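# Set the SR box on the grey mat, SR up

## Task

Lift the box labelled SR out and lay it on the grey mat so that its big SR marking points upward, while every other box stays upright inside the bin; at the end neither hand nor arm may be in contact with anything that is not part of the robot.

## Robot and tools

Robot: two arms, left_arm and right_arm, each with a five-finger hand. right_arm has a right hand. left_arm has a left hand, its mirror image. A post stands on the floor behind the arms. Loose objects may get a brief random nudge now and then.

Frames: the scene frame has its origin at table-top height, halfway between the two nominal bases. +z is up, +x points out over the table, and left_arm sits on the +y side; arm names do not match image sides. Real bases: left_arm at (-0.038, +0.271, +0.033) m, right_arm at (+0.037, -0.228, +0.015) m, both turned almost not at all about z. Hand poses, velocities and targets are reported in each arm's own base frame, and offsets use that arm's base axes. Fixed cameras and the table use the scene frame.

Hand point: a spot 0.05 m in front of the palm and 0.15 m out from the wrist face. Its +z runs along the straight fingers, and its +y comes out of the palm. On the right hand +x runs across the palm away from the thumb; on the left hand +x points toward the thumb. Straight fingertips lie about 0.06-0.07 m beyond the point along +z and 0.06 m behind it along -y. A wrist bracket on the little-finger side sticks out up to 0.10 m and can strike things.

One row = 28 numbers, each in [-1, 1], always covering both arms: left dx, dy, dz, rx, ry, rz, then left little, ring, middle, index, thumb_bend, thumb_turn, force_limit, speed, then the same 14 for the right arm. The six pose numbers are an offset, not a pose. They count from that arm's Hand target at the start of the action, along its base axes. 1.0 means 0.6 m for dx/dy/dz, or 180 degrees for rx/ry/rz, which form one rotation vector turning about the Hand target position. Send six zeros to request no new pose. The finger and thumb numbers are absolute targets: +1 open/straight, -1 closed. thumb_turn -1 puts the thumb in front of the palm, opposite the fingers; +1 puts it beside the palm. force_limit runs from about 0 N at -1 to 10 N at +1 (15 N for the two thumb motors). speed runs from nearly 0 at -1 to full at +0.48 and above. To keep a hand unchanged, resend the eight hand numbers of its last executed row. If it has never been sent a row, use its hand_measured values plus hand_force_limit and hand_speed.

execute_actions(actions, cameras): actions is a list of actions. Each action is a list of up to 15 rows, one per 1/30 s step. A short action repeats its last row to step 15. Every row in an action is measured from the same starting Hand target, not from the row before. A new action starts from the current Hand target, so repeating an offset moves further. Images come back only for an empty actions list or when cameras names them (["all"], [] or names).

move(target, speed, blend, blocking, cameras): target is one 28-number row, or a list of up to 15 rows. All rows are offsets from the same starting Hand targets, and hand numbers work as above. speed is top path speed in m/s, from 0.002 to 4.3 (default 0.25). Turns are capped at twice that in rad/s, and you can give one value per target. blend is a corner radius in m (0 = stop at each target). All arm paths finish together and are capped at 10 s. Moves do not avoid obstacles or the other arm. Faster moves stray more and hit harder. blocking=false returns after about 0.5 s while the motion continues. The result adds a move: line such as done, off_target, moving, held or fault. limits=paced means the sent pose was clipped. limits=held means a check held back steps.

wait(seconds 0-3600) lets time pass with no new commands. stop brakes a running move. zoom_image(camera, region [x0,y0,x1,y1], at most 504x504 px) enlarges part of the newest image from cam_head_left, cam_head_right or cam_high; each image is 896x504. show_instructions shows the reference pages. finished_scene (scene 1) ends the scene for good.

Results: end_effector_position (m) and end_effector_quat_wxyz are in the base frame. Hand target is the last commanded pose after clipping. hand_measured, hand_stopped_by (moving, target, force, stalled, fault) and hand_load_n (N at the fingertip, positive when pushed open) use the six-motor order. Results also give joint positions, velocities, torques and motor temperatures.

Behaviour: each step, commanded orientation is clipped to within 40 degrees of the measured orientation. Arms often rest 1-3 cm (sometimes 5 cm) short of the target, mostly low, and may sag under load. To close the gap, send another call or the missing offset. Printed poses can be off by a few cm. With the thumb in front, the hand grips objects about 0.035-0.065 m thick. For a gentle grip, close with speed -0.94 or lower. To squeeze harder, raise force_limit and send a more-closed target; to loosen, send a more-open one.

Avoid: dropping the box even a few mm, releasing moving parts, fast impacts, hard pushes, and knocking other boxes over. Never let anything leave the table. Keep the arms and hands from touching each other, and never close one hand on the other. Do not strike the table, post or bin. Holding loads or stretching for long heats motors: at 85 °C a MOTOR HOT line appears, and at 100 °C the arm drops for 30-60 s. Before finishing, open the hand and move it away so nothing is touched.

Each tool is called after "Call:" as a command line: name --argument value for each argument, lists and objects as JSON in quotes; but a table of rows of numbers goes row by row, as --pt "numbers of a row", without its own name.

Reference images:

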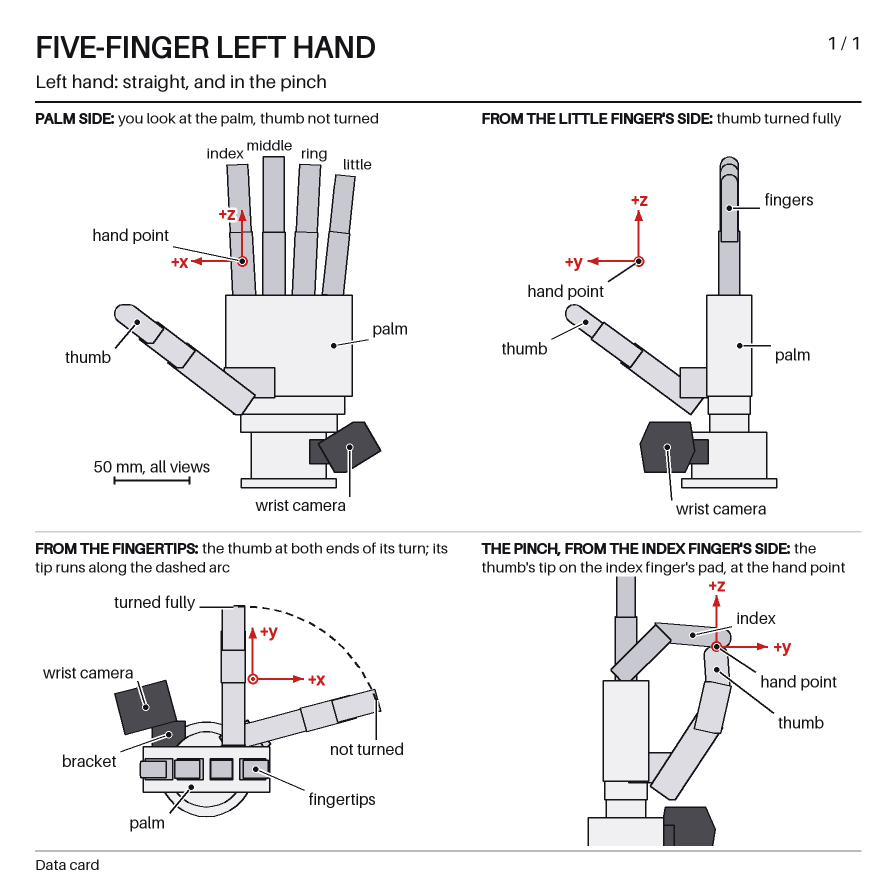

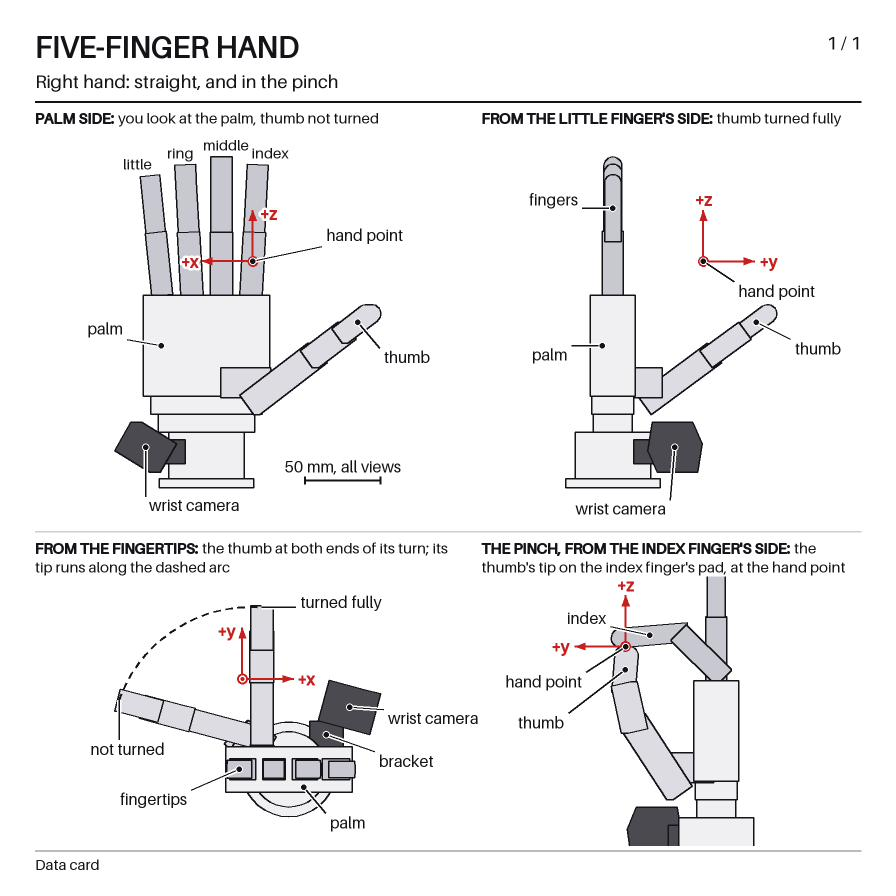

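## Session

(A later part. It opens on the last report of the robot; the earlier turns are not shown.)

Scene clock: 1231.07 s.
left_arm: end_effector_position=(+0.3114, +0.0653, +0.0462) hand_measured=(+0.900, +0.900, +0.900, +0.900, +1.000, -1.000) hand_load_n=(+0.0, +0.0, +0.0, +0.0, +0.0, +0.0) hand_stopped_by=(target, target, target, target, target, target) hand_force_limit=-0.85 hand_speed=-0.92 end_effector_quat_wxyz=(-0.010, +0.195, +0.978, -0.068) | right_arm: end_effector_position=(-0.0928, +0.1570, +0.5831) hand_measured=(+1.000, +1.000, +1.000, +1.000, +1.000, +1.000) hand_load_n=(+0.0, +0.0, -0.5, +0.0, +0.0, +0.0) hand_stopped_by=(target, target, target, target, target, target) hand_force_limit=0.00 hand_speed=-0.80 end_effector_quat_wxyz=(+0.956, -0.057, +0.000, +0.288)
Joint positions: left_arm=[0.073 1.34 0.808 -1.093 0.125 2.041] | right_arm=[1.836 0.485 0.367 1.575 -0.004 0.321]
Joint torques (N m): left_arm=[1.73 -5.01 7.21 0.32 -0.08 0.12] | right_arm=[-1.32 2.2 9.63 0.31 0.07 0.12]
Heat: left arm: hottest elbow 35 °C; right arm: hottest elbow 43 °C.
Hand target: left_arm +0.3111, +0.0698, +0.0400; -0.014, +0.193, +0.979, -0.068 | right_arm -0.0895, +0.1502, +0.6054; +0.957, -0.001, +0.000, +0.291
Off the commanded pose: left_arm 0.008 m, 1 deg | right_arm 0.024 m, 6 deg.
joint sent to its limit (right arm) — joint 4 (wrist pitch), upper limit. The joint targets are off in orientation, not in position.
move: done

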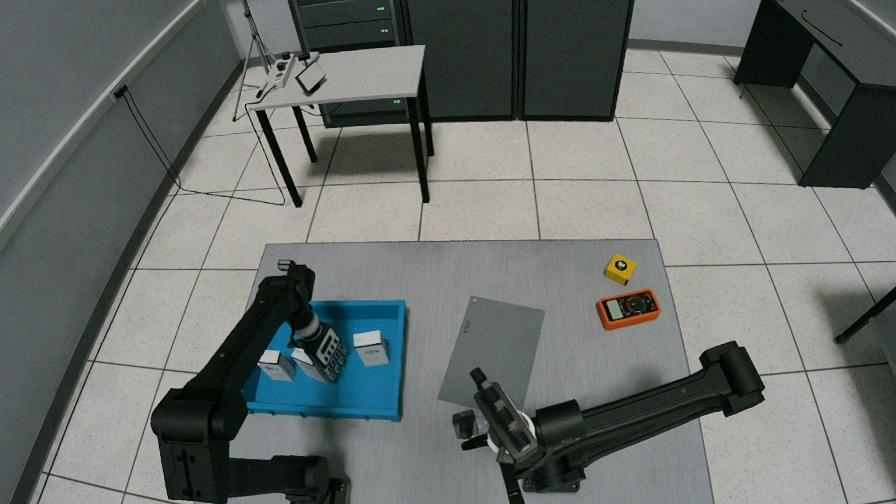

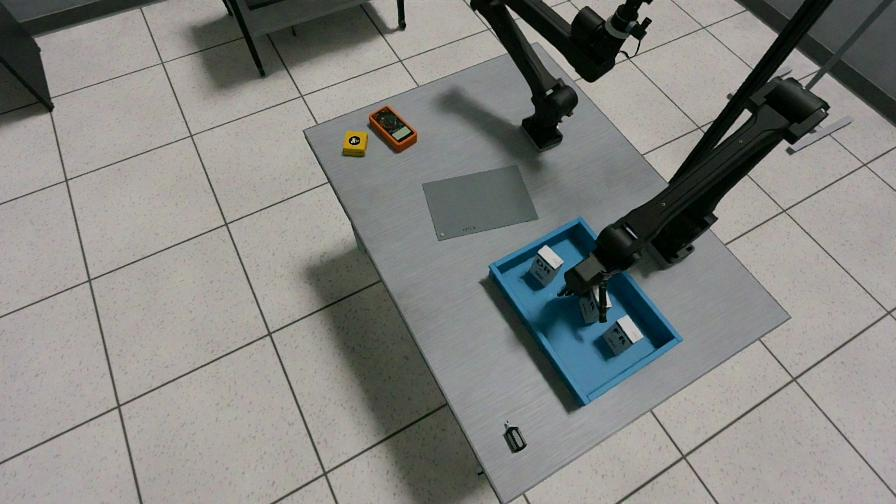

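Call:
execute_actions --actions '[[[0,0,0,0,0,0,0.9,0.9,0.9,0.9,0.3,-1,-0.75,-0.92,0,0,0,0,0,0,1,1,1,1,1,1,0,-0.8]],[[0,0,0,0,0,0,0.9,0.9,0.9,0.9,0.3,-1,-0.75,-0.92,0,0,0,0,0,0,1,1,1,1,1,1,0,-0.8]],[[0,0,0,0,0,0,0.9,0.9,0.9,0.9,0.3,-1,-0.75,-0.92,0,0,0,0,0,0,1,1,1,1,1,1,0,-0.8]],[[0,0,0,0,0,0,0.9,0.9,0.9,0.9,0.3,-1,-0.75,-0.92,0,0,0,0,0,0,1,1,1,1,1,1,0,-0.8]]]' --cameras '["cam_head_right","cam_high","cam_head_left"]'

Call:
zoom_image --camera "cam_head_right" --region '[285, 335, 345, 395]'

Call:
zoom_image --camera "cam_high" --region '[560, 270, 620, 330]'

Scene clock: 1239.63 s.
left_arm: end_effector_position=(+0.3117, +0.0655, +0.0462) hand_measured=(+0.900, +0.900, +0.900, +0.900, +0.878, -1.000) hand_load_n=(+0.0, +0.0, +0.0, +0.0, +2.0, +0.0) hand_stopped_by=(target, target, target, target, force, target) hand_force_limit=-0.75 hand_speed=-0.92 end_effector_quat_wxyz=(-0.009, +0.195, +0.978, -0.067) | right_arm: end_effector_position=(-0.0928, +0.1570, +0.5831) hand_measured=(+1.000, +1.000, +1.000, +1.000, +1.000, +1.000) hand_load_n=(+0.0, +0.0, +0.0, +0.0, +0.0, +0.0) hand_stopped_by=(target, target, target, target, target, target) hand_force_limit=0.00 hand_speed=-0.80 end_effector_quat_wxyz=(+0.956, -0.057, +0.000, +0.288)
Joint positions: left_arm=[0.073 1.34 0.808 -1.092 0.125 2.041] | right_arm=[1.836 0.485 0.367 1.575 -0.004 0.321]
Joint torques (N m): left_arm=[1.73 -4.95 7.21 0.31 -0.06 0.12] | right_arm=[-1.14 2.32 9.7 0.25 0.08 0.12]
Heat: left arm: hottest elbow 35 °C; right arm: hottest elbow 43 °C.
Hand target: left_arm +0.3112, +0.0698, +0.0400; -0.014, +0.193, +0.979, -0.068 | right_arm -0.0895, +0.1502, +0.6054; +0.957, -0.001, +0.000, +0.291
Off the commanded pose: left_arm 0.008 m, 1 deg | right_arm 0.024 m, 6 deg.
joint sent to its limit (right arm) — joint 4 (wrist pitch), upper limit. The joint targets are off in orientation, not in position.
Step readings (end_effector_position of left_arm | right_arm):
0: (+0.3114, +0.0653, +0.0462) | (-0.0928, +0.1570, +0.5831)
1: (+0.3114, +0.0653, +0.0462) | (-0.0928, +0.1570, +0.5831)
2: (+0.3114, +0.0653, +0.0462) | (-0.0928, +0.1570, +0.5831)
4: (+0.3114, +0.0653, +0.0462) | (-0.0928, +0.1570, +0.5831)
8: (+0.3114, +0.0653, +0.0462) | (-0.0928, +0.1570, +0.5831)
15: (+0.3114, +0.0653, +0.0462) | (-0.0928, +0.1570, +0.5831)
16: (+0.3114, +0.0653, +0.0462) | (-0.0928, +0.1570, +0.5831)
17: (+0.3114, +0.0653, +0.0462) | (-0.0928, +0.1570, +0.5831)
19: (+0.3114, +0.0653, +0.0462) | (-0.0928, +0.1570, +0.5831)
23: (+0.3114, +0.0653, +0.0462) | (-0.0928, +0.1570, +0.5831)
30: (+0.3114, +0.0654, +0.0462) | (-0.0928, +0.1570, +0.5831)
31: (+0.3114, +0.0654, +0.0462) | (-0.0928, +0.1570, +0.5831)
32: (+0.3114, +0.0655, +0.0462) | (-0.0928, +0.1570, +0.5831)
34: (+0.3116, +0.0655, +0.0462) | (-0.0928, +0.1570, +0.5831)
38: (+0.3117, +0.0655, +0.0462) | (-0.0928, +0.1570, +0.5831)
45: (+0.3117, +0.0655, +0.0462) | (-0.0928, +0.1570, +0.5831)
46: (+0.3117, +0.0655, +0.0462) | (-0.0928, +0.1570, +0.5831)
47: (+0.3117, +0.0655, +0.0462) | (-0.0928, +0.1570, +0.5831)
49: (+0.3117, +0.0655, +0.0462) | (-0.0928, +0.1570, +0.5831)
53: (+0.3117, +0.0655, +0.0462) | (-0.0928, +0.1570, +0.5831)
60: (+0.3117, +0.0655, +0.0462) | (-0.0928, +0.1570, +0.5831)

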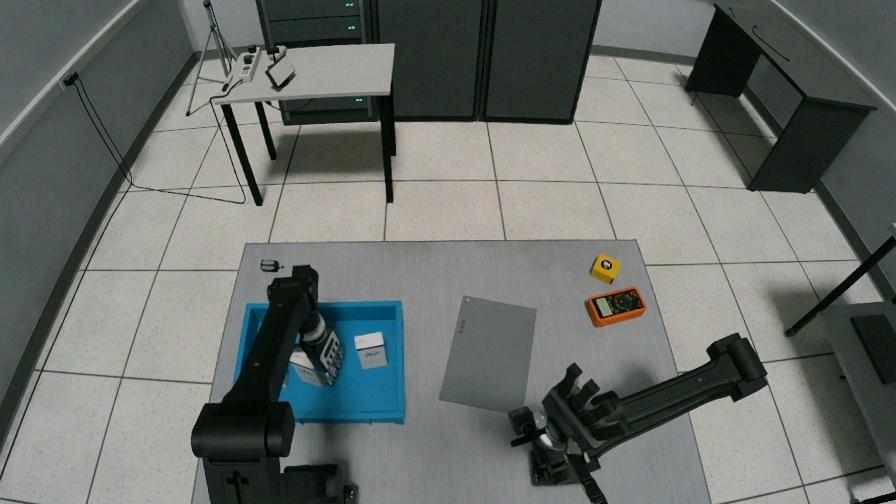

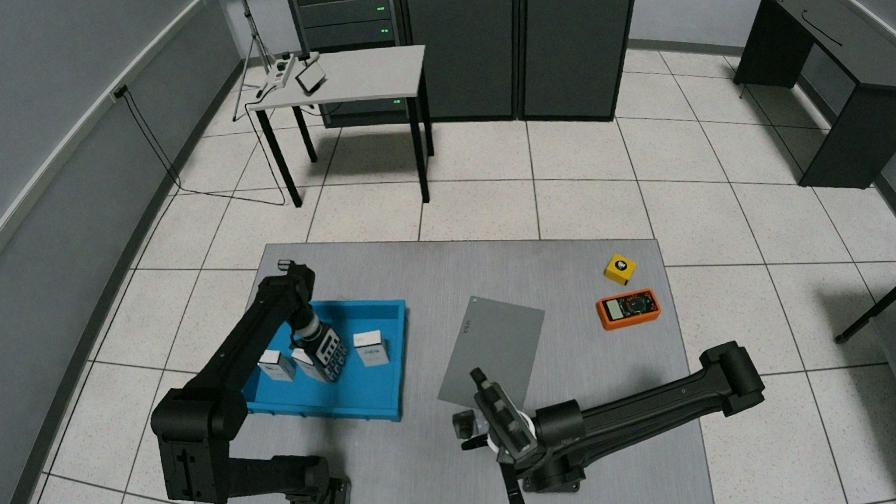

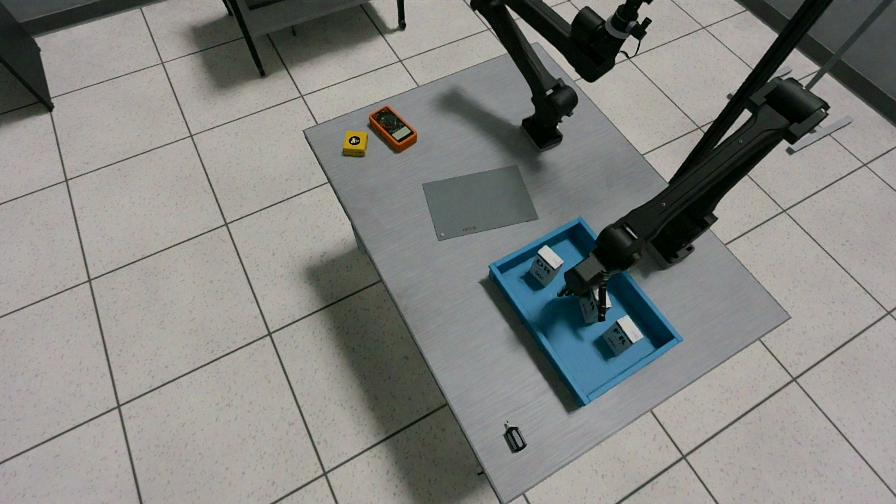

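Scaled by 8.400.

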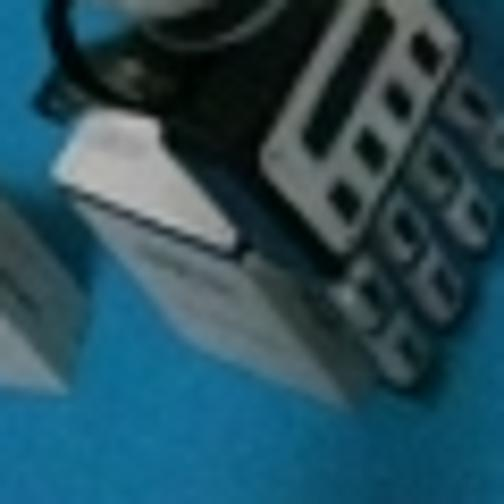

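Scaled by 8.400.

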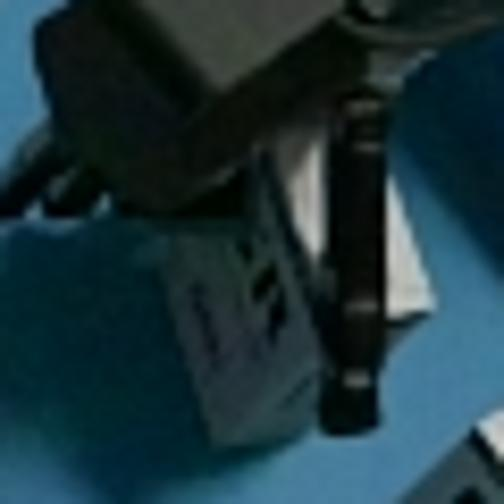

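Call:
execute_actions --actions '[[[0,0,0,0,0,0,0.9,0.9,0.9,0.9,0.2,-1,-0.35,-0.93,0,0,0,0,0,0,1,1,1,1,1,1,0,-0.8]],[[0,0,0,0,0,0,0.9,0.9,0.9,0.9,0.2,-1,-0.35,-0.93,0,0,0,0,0,0,1,1,1,1,1,1,0,-0.8]],[[0,0,0,0,0,0,0.9,0.9,0.6,0.6,0.2,-1,-0.8,-0.93,0,0,0,0,0,0,1,1,1,1,1,1,0,-0.8]],[[0,0,0,0,0,0,0.9,0.9,0.6,0.6,0.2,-1,-0.8,-0.93,0,0,0,0,0,0,1,1,1,1,1,1,0,-0.8]],[[0,0,0,0,0,0,0.9,0.9,0.6,0.6,0.2,-1,-0.8,-0.93,0,0,0,0,0,0,1,1,1,1,1,1,0,-0.8]]]' --cameras '["cam_head_right","cam_high","cam_head_left"]'

Call:
zoom_image --camera "cam_head_right" --region '[285, 335, 345, 395]'

Call:
zoom_image --camera "cam_high" --region '[560, 270, 620, 330]'

Scene clock: 1251.53 s.
left_arm: end_effector_position=(+0.3116, +0.0661, +0.0463) hand_measured=(+0.900, +0.900, +0.744, +0.730, +0.838, -1.000) hand_load_n=(+0.0, +0.0, +1.0, +1.5, +5.0, +0.0) hand_stopped_by=(target, target, force, force, force, target) hand_force_limit=-0.80 hand_speed=-0.93 end_effector_quat_wxyz=(-0.009, +0.195, +0.979, -0.066) | right_arm: end_effector_position=(-0.0928, +0.1570, +0.5831) hand_measured=(+1.000, +1.000, +1.000, +1.000, +1.000, +1.000) hand_load_n=(+0.0, -0.5, +0.0, -0.5, +0.0, +0.0) hand_stopped_by=(target, target, target, target, target, target) hand_force_limit=0.00 hand_speed=-0.80 end_effector_quat_wxyz=(+0.956, -0.057, +0.000, +0.288)
Joint positions: left_arm=[0.074 1.34 0.808 -1.092 0.122 2.041] | right_arm=[1.836 0.485 0.367 1.575 -0.004 0.321]
Joint torques (N m): left_arm=[1.73 -5.01 7.21 0.32 0.01 0.12] | right_arm=[-1.08 2.32 9.69 0.29 0.08 0.11]
Heat: left arm: hottest elbow 35 °C; right arm: hottest elbow 43 °C.
Hand target: left_arm +0.3112, +0.0699, +0.0400; -0.014, +0.193, +0.979, -0.068 | right_arm -0.0895, +0.1502, +0.6054; +0.957, -0.001, +0.000, +0.291
Off the commanded pose: left_arm 0.007 m, 1 deg | right_arm 0.024 m, 6 deg.
joint sent to its limit (right arm) — joint 4 (wrist pitch), upper limit. The joint targets are off in orientation, not in position.
Step readings (end_effector_position of left_arm | right_arm):
0: (+0.3117, +0.0655, +0.0462) | (-0.0928, +0.1570, +0.5831)
1: (+0.3117, +0.0655, +0.0462) | (-0.0928, +0.1570, +0.5831)
2: (+0.3117, +0.0655, +0.0462) | (-0.0928, +0.1570, +0.5831)
4: (+0.3117, +0.0656, +0.0462) | (-0.0928, +0.1570, +0.5831)
8: (+0.3116, +0.0658, +0.0463) | (-0.0928, +0.1570, +0.5831)
15: (+0.3116, +0.0660, +0.0463) | (-0.0928, +0.1570, +0.5831)
16: (+0.3116, +0.0661, +0.0463) | (-0.0928, +0.1570, +0.5831)
17: (+0.3116, +0.0661, +0.0463) | (-0.0928, +0.1570, +0.5831)
19: (+0.3116, +0.0661, +0.0463) | (-0.0928, +0.1570, +0.5831)
23: (+0.3116, +0.0661, +0.0463) | (-0.0928, +0.1570, +0.5831)
30: (+0.3116, +0.0661, +0.0463) | (-0.0928, +0.1570, +0.5831)
31: (+0.3116, +0.0661, +0.0463) | (-0.0928, +0.1570, +0.5831)
32: (+0.3116, +0.0661, +0.0463) | (-0.0928, +0.1570, +0.5831)
34: (+0.3116, +0.0661, +0.0463) | (-0.0928, +0.1570, +0.5831)
38: (+0.3116, +0.0661, +0.0463) | (-0.0928, +0.1570, +0.5831)
45: (+0.3116, +0.0661, +0.0463) | (-0.0928, +0.1570, +0.5831)
46: (+0.3116, +0.0661, +0.0463) | (-0.0928, +0.1570, +0.5831)
47: (+0.3116, +0.0661, +0.0463) | (-0.0928, +0.1570, +0.5831)
49: (+0.3116, +0.0661, +0.0463) | (-0.0928, +0.1570, +0.5831)
53: (+0.3116, +0.0661, +0.0463) | (-0.0928, +0.1570, +0.5831)
60: (+0.3116, +0.0661, +0.0463) | (-0.0928, +0.1570, +0.5831)
61: (+0.3116, +0.0661, +0.0463) | (-0.0928, +0.1570, +0.5831)
62: (+0.3116, +0.0661, +0.0463) | (-0.0928, +0.1570, +0.5831)
64: (+0.3116, +0.0661, +0.0463) | (-0.0928, +0.1570, +0.5831)
68: (+0.3116, +0.0661, +0.0463) | (-0.0928, +0.1570, +0.5831)
75: (+0.3116, +0.0661, +0.0463) | (-0.0928, +0.1570, +0.5831)

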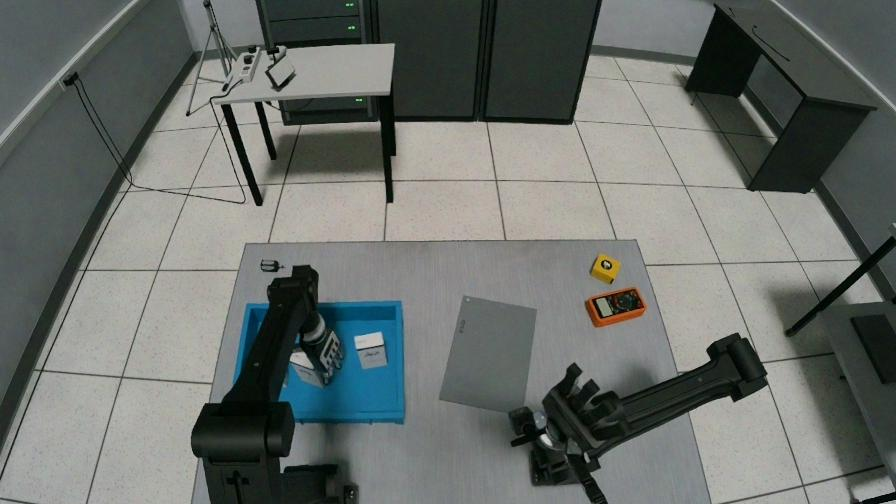

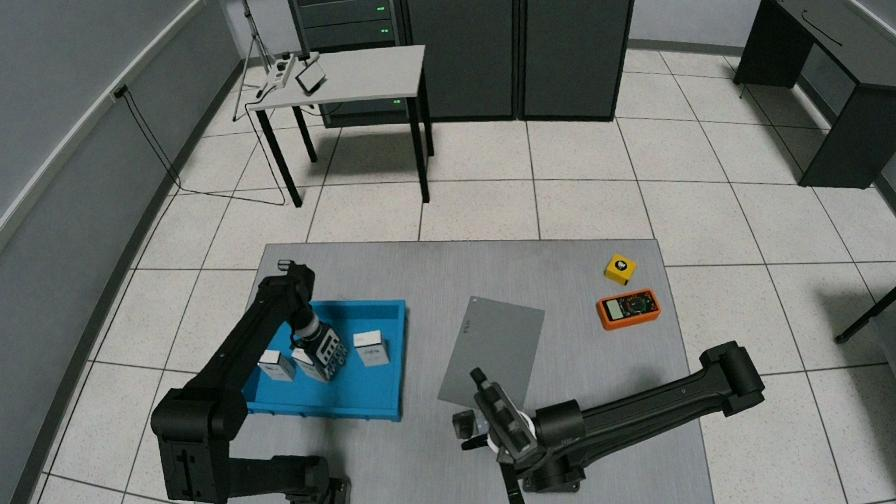

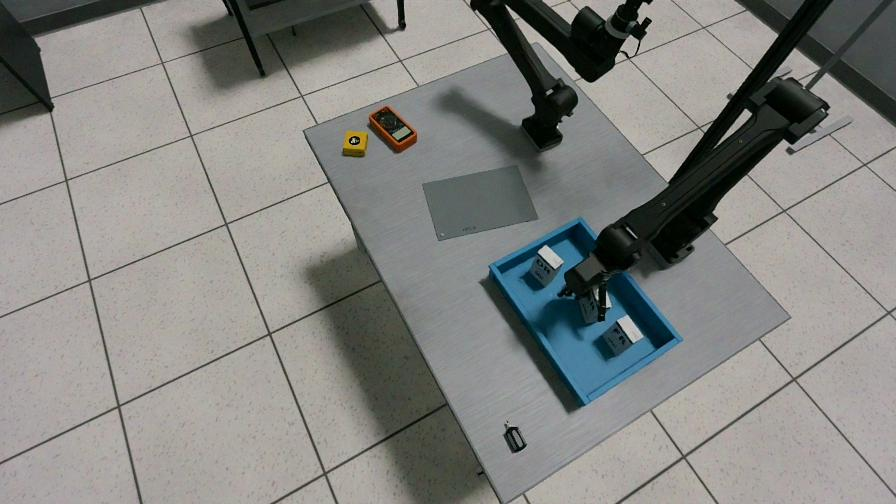

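Scaled by 8.400.

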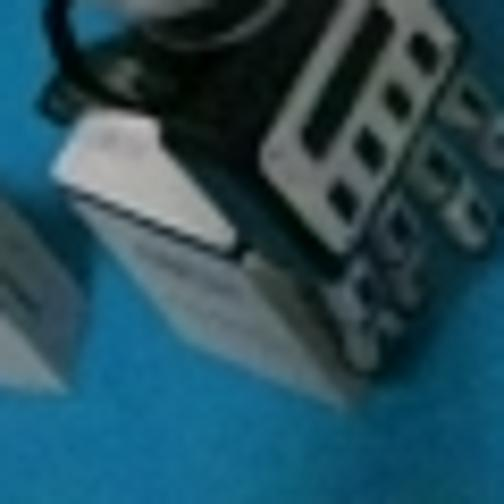

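Scaled by 8.400.

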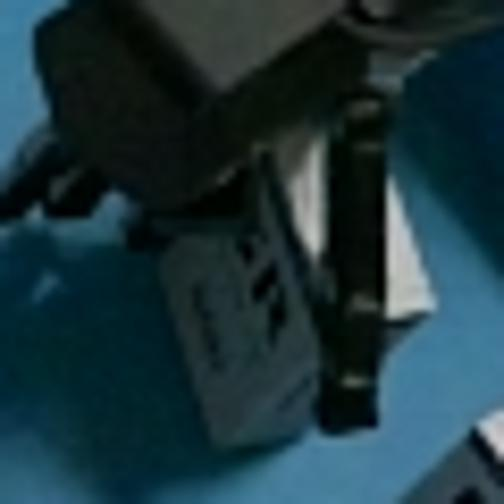

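Call:
execute_actions --actions '[[[0,0,0,0,0,0,0.9,0.9,0.6,0.6,0.15,-1,-0.05,-0.93,0,0,0,0,0,0,1,1,1,1,1,1,0,-0.8]],[[0,0,0,0,0,0,0.9,0.9,0.6,0.6,0.15,-1,-0.05,-0.93,0,0,0,0,0,0,1,1,1,1,1,1,0,-0.8]]]' --cameras '[]'

Scene clock: 1260.40 s.
left_arm: end_effector_position=(+0.3116, +0.0661, +0.0463) hand_measured=(+0.900, +0.900, +0.744, +0.730, +0.814, -1.000) hand_load_n=(+0.0, +0.0, +1.0, +1.5, +7.0, +0.0) hand_stopped_by=(target, target, force, force, force, target) hand_force_limit=-0.05 hand_speed=-0.93 end_effector_quat_wxyz=(-0.009, +0.195, +0.979, -0.066) | right_arm: end_effector_position=(-0.0928, +0.1570, +0.5831) hand_measured=(+1.000, +1.000, +1.000, +1.000, +1.000, +1.000) hand_load_n=(+0.0, +0.0, +0.0, +0.0, +0.0, +0.0) hand_stopped_by=(target, target, target, target, target, target) hand_force_limit=0.00 hand_speed=-0.80 end_effector_quat_wxyz=(+0.956, -0.057, +0.000, +0.288)
Joint positions: left_arm=[0.074 1.34 0.808 -1.092 0.122 2.041] | right_arm=[1.836 0.485 0.367 1.575 -0.004 0.321]
Joint torques (N m): left_arm=[1.67 -4.95 7.23 0.31 0.01 0.12] | right_arm=[-1.2 2.2 9.7 0.29 0.07 0.12]
Heat: left arm: hottest elbow 35 °C; right arm: hottest elbow 43 °C.
Hand target: left_arm +0.3112, +0.0699, +0.0400; -0.014, +0.193, +0.979, -0.068 | right_arm -0.0895, +0.1502, +0.6054; +0.957, -0.001, +0.000, +0.291
Off the commanded pose: left_arm 0.007 m, 1 deg | right_arm 0.024 m, 6 deg.
joint sent to its limit (right arm) — joint 4 (wrist pitch), upper limit. The joint targets are off in orientation, not in position.
Step readings (end_effector_position of left_arm | right_arm):
0: (+0.3116, +0.0661, +0.0463) | (-0.0928, +0.1570, +0.5831)
1: (+0.3116, +0.0661, +0.0463) | (-0.0928, +0.1570, +0.5831)
2: (+0.3116, +0.0661, +0.0463) | (-0.0928, +0.1570, +0.5831)
4: (+0.3116, +0.0661, +0.0463) | (-0.0928, +0.1570, +0.5831)
8: (+0.3116, +0.0661, +0.0463) | (-0.0928, +0.1570, +0.5831)
15: (+0.3116, +0.0661, +0.0463) | (-0.0928, +0.1570, +0.5831)
16: (+0.3116, +0.0661, +0.0463) | (-0.0928, +0.1570, +0.5831)
17: (+0.3116, +0.0661, +0.0463) | (-0.0928, +0.1570, +0.5831)
19: (+0.3116, +0.0661, +0.0463) | (-0.0928, +0.1570, +0.5831)
23: (+0.3116, +0.0661, +0.0463) | (-0.0928, +0.1570, +0.5831)
30: (+0.3116, +0.0661, +0.0463) | (-0.0928, +0.1570, +0.5831)

Call:
move --target '[0.0375,0,0.1333,0,0,0,0.9,0.9,0.6,0.6,0.15,-1,-0.05,-0.93,0,0,0,0,0,0,1,1,1,1,1,1,0,-0.8]' --speed 0.04 --cameras '["cam_head_right","cam_high"]'

Scene clock: 1285.50 s.
left_arm: end_effector_position=(+0.3180, +0.0666, +0.1004) hand_measured=(+0.900, +0.900, +0.744, +0.730, +0.814, -1.000) hand_load_n=(+0.0, +0.0, +1.0, +0.5, +5.5, +0.0) hand_stopped_by=(target, target, force, force, force, target) hand_force_limit=-0.05 hand_speed=-0.93 end_effector_quat_wxyz=(-0.039, +0.194, +0.977, -0.074) | right_arm: end_effector_position=(-0.0928, +0.1570, +0.5831) hand_measured=(+1.000, +1.000, +1.000, +1.000, +1.000, +1.000) hand_load_n=(+0.0, +0.0, +0.0, +0.0, +0.0, +0.0) hand_stopped_by=(target, target, target, target, target, target) hand_force_limit=0.00 hand_speed=-0.80 end_effector_quat_wxyz=(+0.956, -0.057, +0.000, +0.288)
Joint positions: left_arm=[0.074 1.333 0.955 -1.307 0.122 2.044] | right_arm=[1.836 0.485 0.367 1.575 -0.004 0.321]
Joint velocities: left_arm=[-0.005 0.005 0.002 0.007 0.154 0.037] | right_arm=[within noise]
Joint torques (N m): left_arm=[1.26 -8.35 10.92 -0.53 0.03 0.05] | right_arm=[-1.2 2.37 9.66 0.31 0.08 0.11]
Heat: left arm: hottest elbow 35 °C; right arm: hottest elbow 43 °C.
Hand target: left_arm +0.3337, +0.0699, +0.1199; -0.014, +0.193, +0.979, -0.068 | right_arm -0.0895, +0.1502, +0.6054; +0.957, -0.001, +0.000, +0.291
Off the commanded pose: left_arm 0.025 m, 3 deg | right_arm 0.024 m, 6 deg.
joint sent to its limit (right arm) — joint 4 (wrist pitch), upper limit. The joint targets are off in orientation, not in position.
move: off_target (left_arm)

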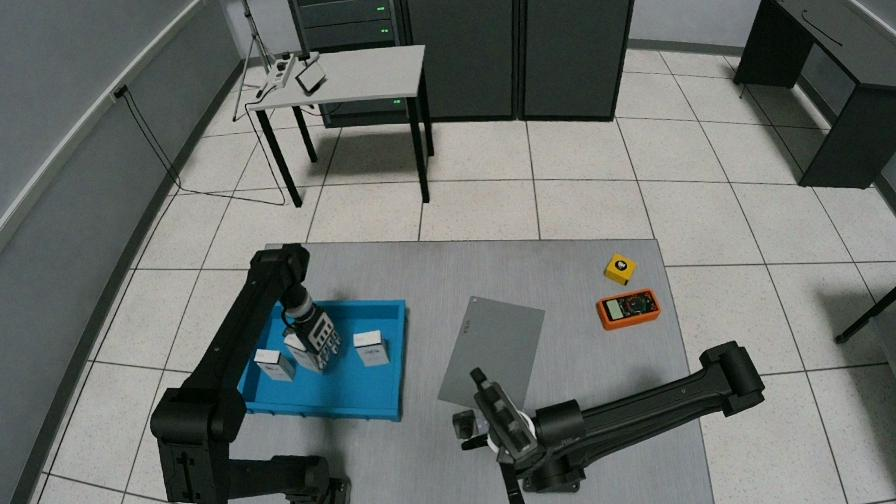

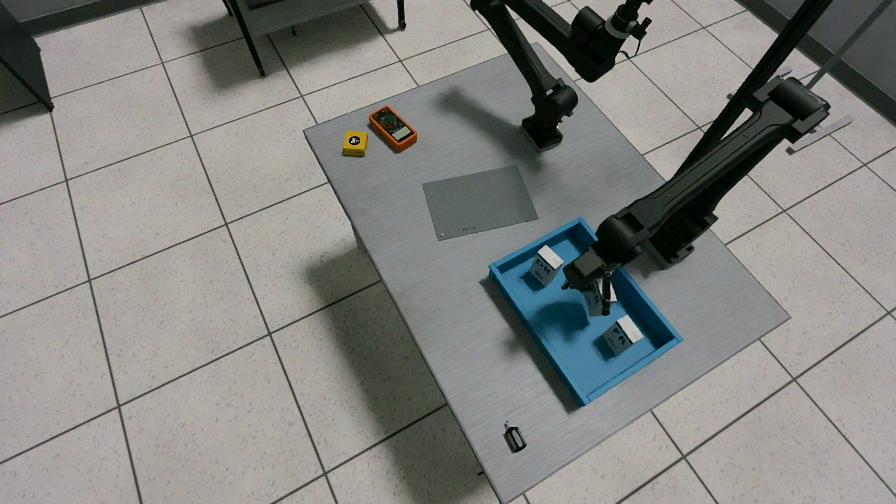

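Call:
zoom_image --camera "cam_head_right" --region '[265, 280, 365, 380]'

Call:
zoom_image --camera "cam_high" --region '[550, 230, 650, 330]'

Scaled by 5.040.

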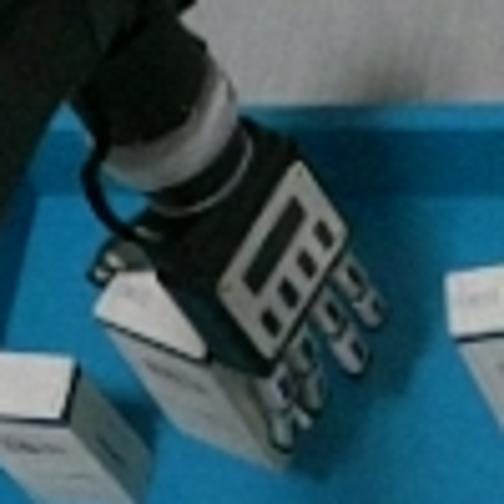

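Scaled by 5.040.

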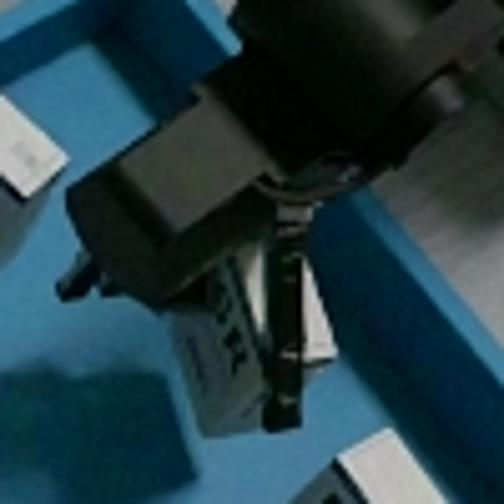

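Call:
move --target '[0.0,0,0.25,0,0,0,0.9,0.9,0.6,0.6,0.15,-1,-0.05,-0.93,0,0,0,0,0,0,1,1,1,1,1,1,0,-0.8]' --speed 0.05 --cameras '["cam_head_right","cam_head_left","cam_high"]'

Scene clock: 1295.73 s.
left_arm: end_effector_position=(+0.3260, +0.0672, +0.2479) hand_measured=(+0.900, +0.900, +0.744, +0.730, +0.814, -1.000) hand_load_n=(+0.0, -0.5, +1.0, +0.5, +6.0, +0.0) hand_stopped_by=(target, target, force, force, force, target) hand_force_limit=-0.05 hand_speed=-0.93 end_effector_quat_wxyz=(-0.028, +0.195, +0.978, -0.071) | right_arm: end_effector_position=(-0.0928, +0.1570, +0.5831) hand_measured=(+1.000, +1.000, +1.000, +1.000, +1.000, +1.000) hand_load_n=(+0.0, +0.0, +0.0, +0.0, +0.0, +0.0) hand_stopped_by=(target, target, target, target, target, target) hand_force_limit=0.00 hand_speed=-0.80 end_effector_quat_wxyz=(+0.956, -0.057, +0.000, +0.288)
Joint positions: left_arm=[0.074 1.267 1.292 -1.687 0.122 2.044] | right_arm=[1.836 0.485 0.367 1.575 -0.004 0.321]
Joint torques (N m): left_arm=[1.03 -7.82 11.71 -0.44 -0.12 -0.02] | right_arm=[-1.2 2.26 9.68 0.29 0.07 0.11]
Heat: left arm: hottest elbow 36 °C; right arm: hottest elbow 43 °C.
Hand target: left_arm +0.3336, +0.0698, +0.2700; -0.014, +0.193, +0.979, -0.068 | right_arm -0.0895, +0.1502, +0.6054; +0.957, -0.001, +0.000, +0.291
Off the commanded pose: left_arm 0.024 m, 2 deg | right_arm 0.024 m, 6 deg.
joint sent to its limit (left arm) — joint 4 (wrist pitch), lower limit. The joint targets still meet the commanded pose.
joint sent to its limit (right arm) — joint 4 (wrist pitch), upper limit. The joint targets are off in orientation, not in position.
move: off_target (left_arm)

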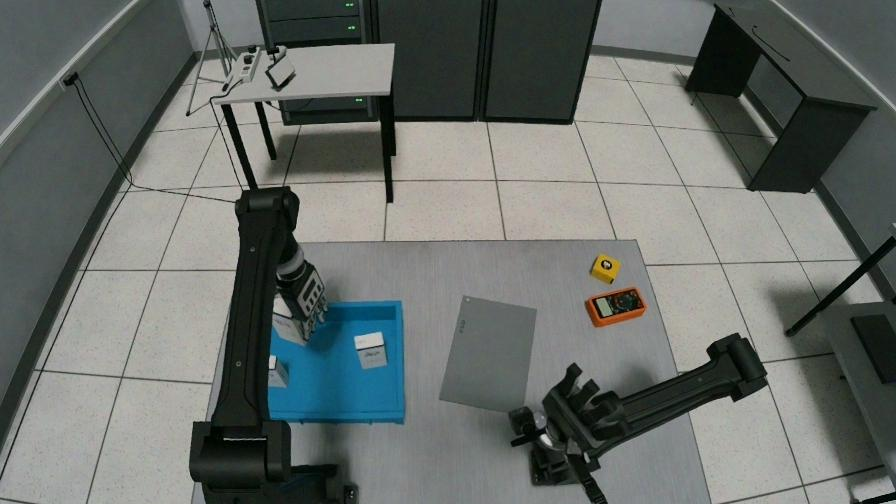

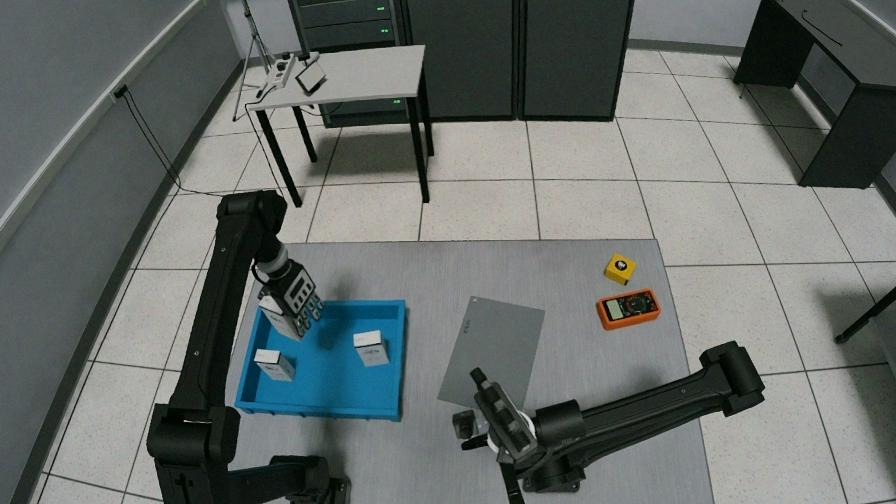

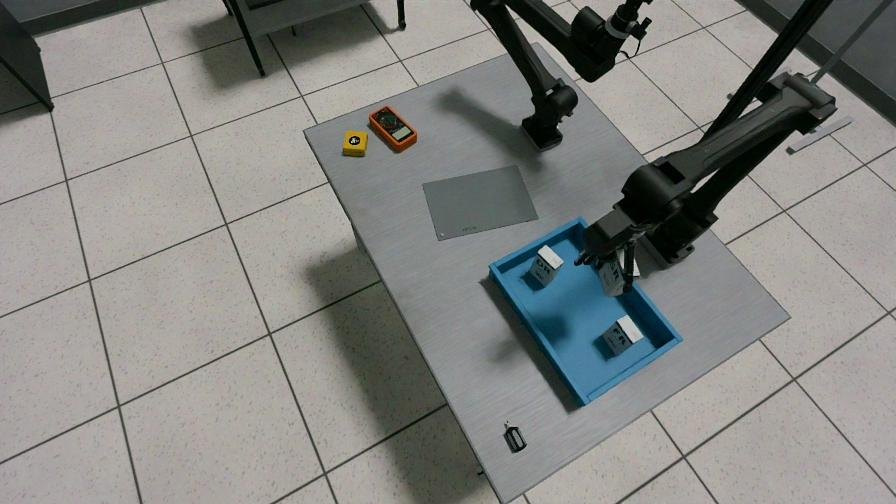

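Lifted. Check details.

Call:
zoom_image --camera "cam_high" --region '[560, 210, 660, 310]'

Call:
zoom_image --camera "cam_head_left" --region '[250, 250, 350, 350]'

Scaled by 5.040.

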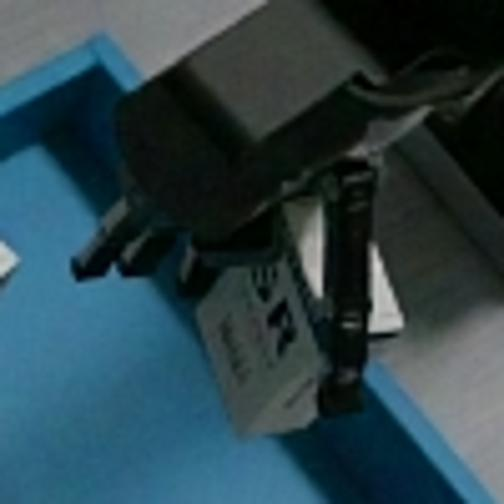

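Scaled by 5.040.

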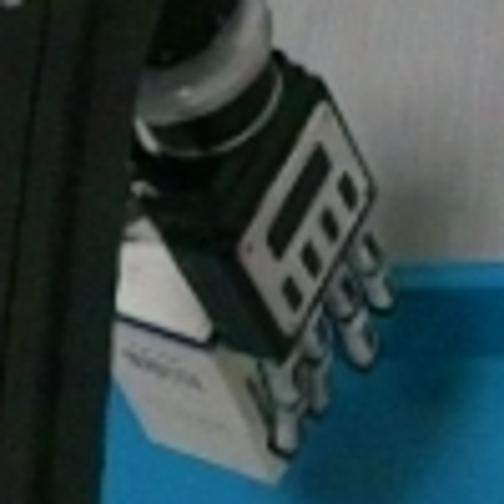

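Call:
move --target '[-0.0527,-0.603,0.0,-0.0682,-0.1215,-0.0765,0.9,0.9,0.6,0.6,0.15,-1,-0.05,-0.93,0,0,0,0,0,0,1,1,1,1,1,1,0,-0.8]' --speed 0.1 --cameras '["cam_head_right","cam_head_left","cam_high"]'

Scene clock: 1370.93 s.
left_arm: end_effector_position=(+0.2951, -0.2779, +0.2568) hand_measured=(+0.900, +0.900, +0.744, +0.730, +0.814, -1.000) hand_load_n=(+0.0, +0.0, +1.0, +0.5, +5.5, +0.5) hand_stopped_by=(target, target, force, force, force, target) hand_force_limit=-0.05 hand_speed=-0.93 end_effector_quat_wxyz=(+0.168, +0.319, +0.925, -0.122) | right_arm: end_effector_position=(-0.0928, +0.1570, +0.5831) hand_measured=(+1.000, +1.000, +1.000, +1.000, +1.000, +1.000) hand_load_n=(+0.0, +0.0, +0.0, +0.0, +0.0, -0.5) hand_stopped_by=(target, target, target, target, target, target) hand_force_limit=0.00 hand_speed=-0.80 end_effector_quat_wxyz=(+0.956, -0.057, +0.000, +0.288)
Joint positions: left_arm=[-0.865 1.208 1.241 -1.187 0.039 1.362] | right_arm=[1.836 0.485 0.367 1.575 -0.004 0.321]
Joint torques (N m): left_arm=[-0.15 -5.66 11.96 1.42 -0.22 -0.02] | right_arm=[-1.14 2.26 9.68 0.28 0.09 0.11]
Heat: left arm: hottest elbow 40 °C; right arm: hottest elbow 43 °C.
Hand target: left_arm +0.3020, -0.2920, +0.2699; +0.184, +0.318, +0.921, -0.132 | right_arm -0.0895, +0.1502, +0.6054; +0.957, -0.001, +0.000, +0.291
Off the commanded pose: left_arm 0.020 m, 2 deg | right_arm 0.024 m, 6 deg.
joint sent to its limit (right arm) — joint 4 (wrist pitch), upper limit. The joint targets are off in orientation, not in position.
move: off_target (left_arm)

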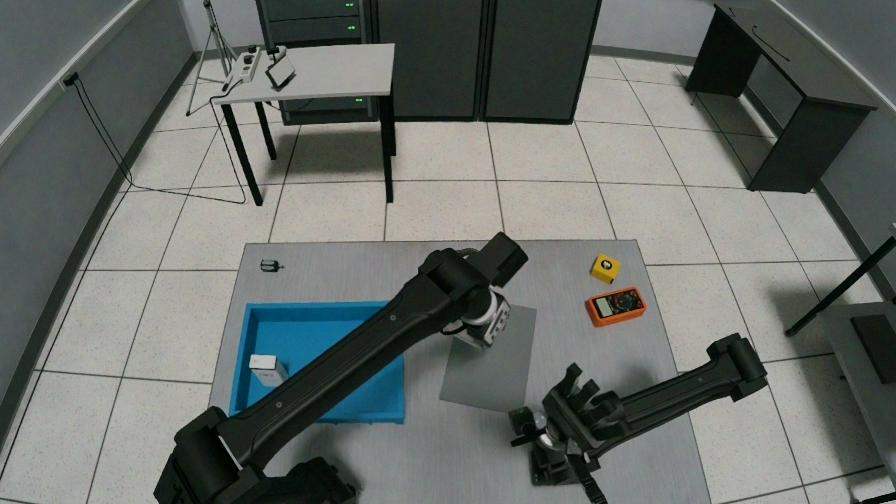

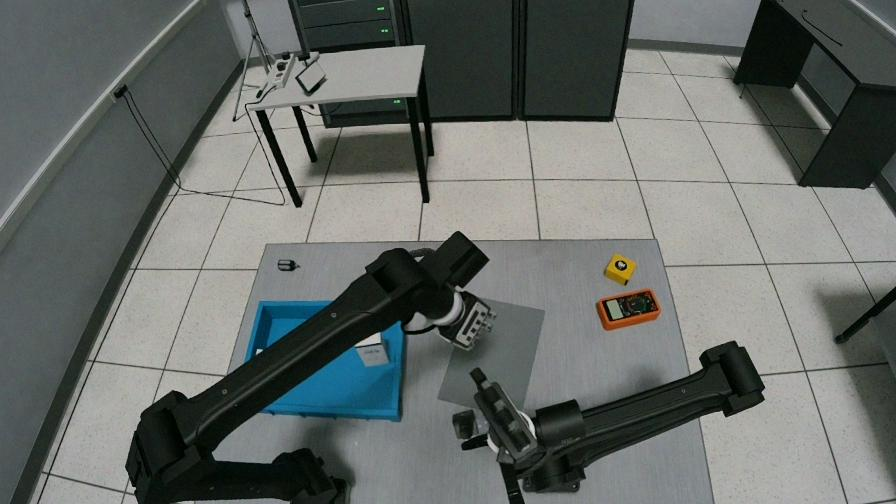

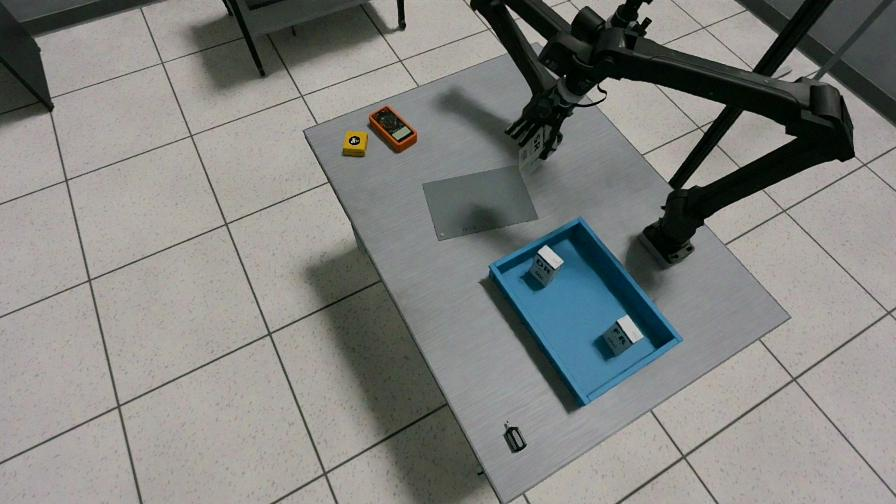

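Call:
zoom_image --camera "cam_high" --region '[490, 90, 590, 190]'

Scaled by 5.040.

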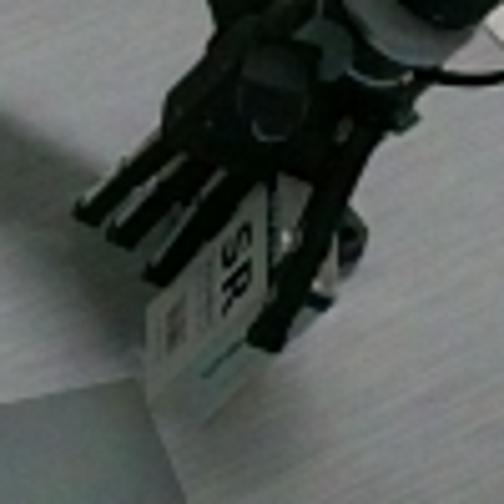

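Call:
move --pt "0.0717 -0.0717 0.0 -0.1151 -0.1567 0.0 0.9 0.9 0.6 0.6 0.15 -1 -0.05 -0.93 0 0 0 0 0 0 1 1 1 1 1 1 0 -0.8" --pt "0.138 -0.123 -0.05 -0.1973 -0.2687 0.0 0.9 0.9 0.6 0.6 0.15 -1 -0.05 -0.93 0 0 0 0 0 0 1 1 1 1 1 1 0 -0.8" --speed 0.09 --blend 0.02 --cameras '["cam_head_right","cam_head_left","cam_high"]'

Scene clock: 1395.73 s.
left_arm: end_effector_position=(+0.3843, -0.3619, +0.2383) hand_measured=(+0.900, +0.900, +0.744, +0.730, +0.814, -1.000) hand_load_n=(+0.0, +0.0, +1.0, +0.5, +6.0, +0.5) hand_stopped_by=(target, target, force, force, force, target) hand_force_limit=-0.05 hand_speed=-0.93 end_effector_quat_wxyz=(+0.619, +0.271, +0.690, -0.259) | right_arm: end_effector_position=(-0.0928, +0.1570, +0.5831) hand_measured=(+1.000, +1.000, +1.000, +1.000, +1.000, +1.000) hand_load_n=(+0.0, +0.0, +0.0, +0.0, +0.0, +0.0) hand_stopped_by=(target, target, target, target, target, target) hand_force_limit=0.00 hand_speed=-0.80 end_effector_quat_wxyz=(+0.956, -0.057, +0.000, +0.288)
Joint positions: left_arm=[-0.92 1.204 0.619 0.484 -0.149 1.532] | right_arm=[1.836 0.485 0.367 1.575 -0.004 0.321]
Joint torques (N m): left_arm=[0.26 -5.01 8.9 2.69 -0.2 0.19] | right_arm=[-1.2 2.08 9.69 0.31 0.08 0.12]
Heat: left arm: hottest elbow 40 °C; right arm: hottest elbow 43 °C.
Hand target: left_arm +0.3849, -0.3656, +0.2399; +0.624, +0.274, +0.684, -0.258 | right_arm -0.0895, +0.1502, +0.6054; +0.957, -0.001, +0.000, +0.291
Off the commanded pose: left_arm 0.004 m, 1 deg | right_arm 0.024 m, 6 deg.
joint sent to its limit (right arm) — joint 4 (wrist pitch), upper limit. The joint targets are off in orientation, not in position.
move: done

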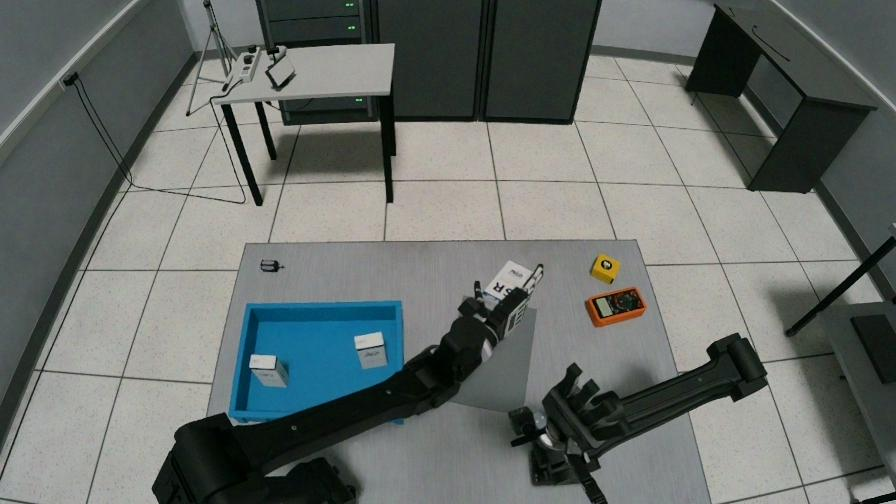

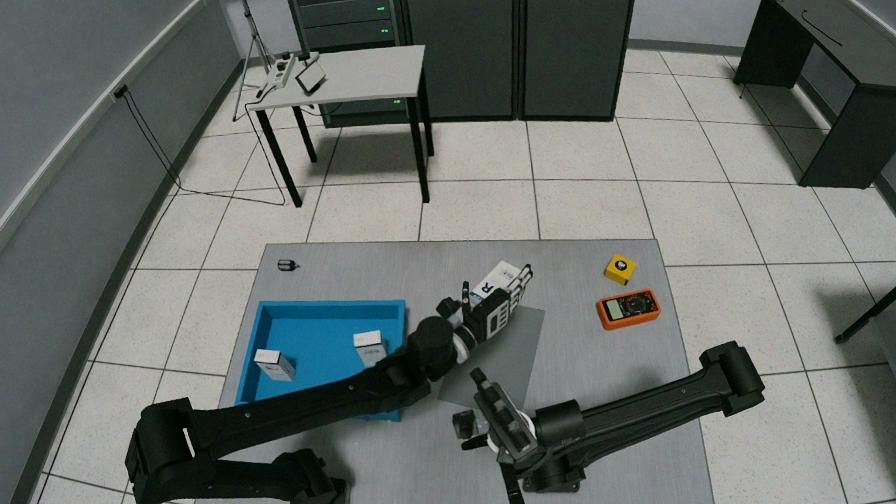

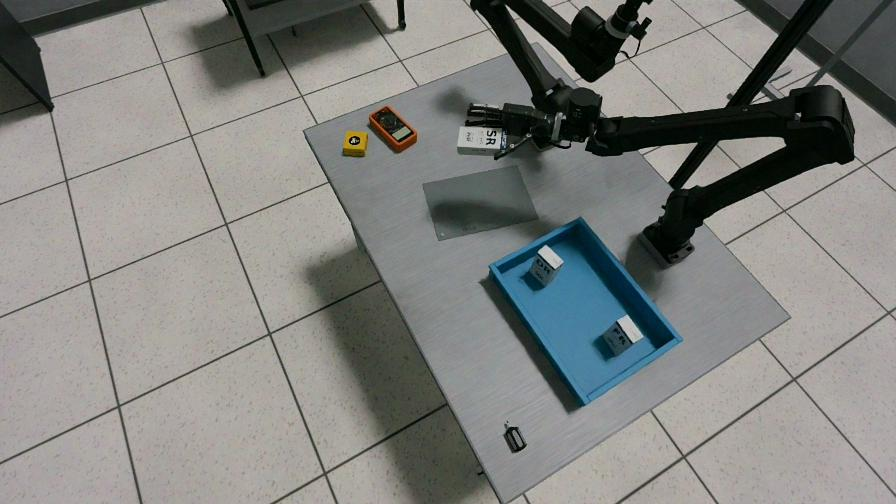

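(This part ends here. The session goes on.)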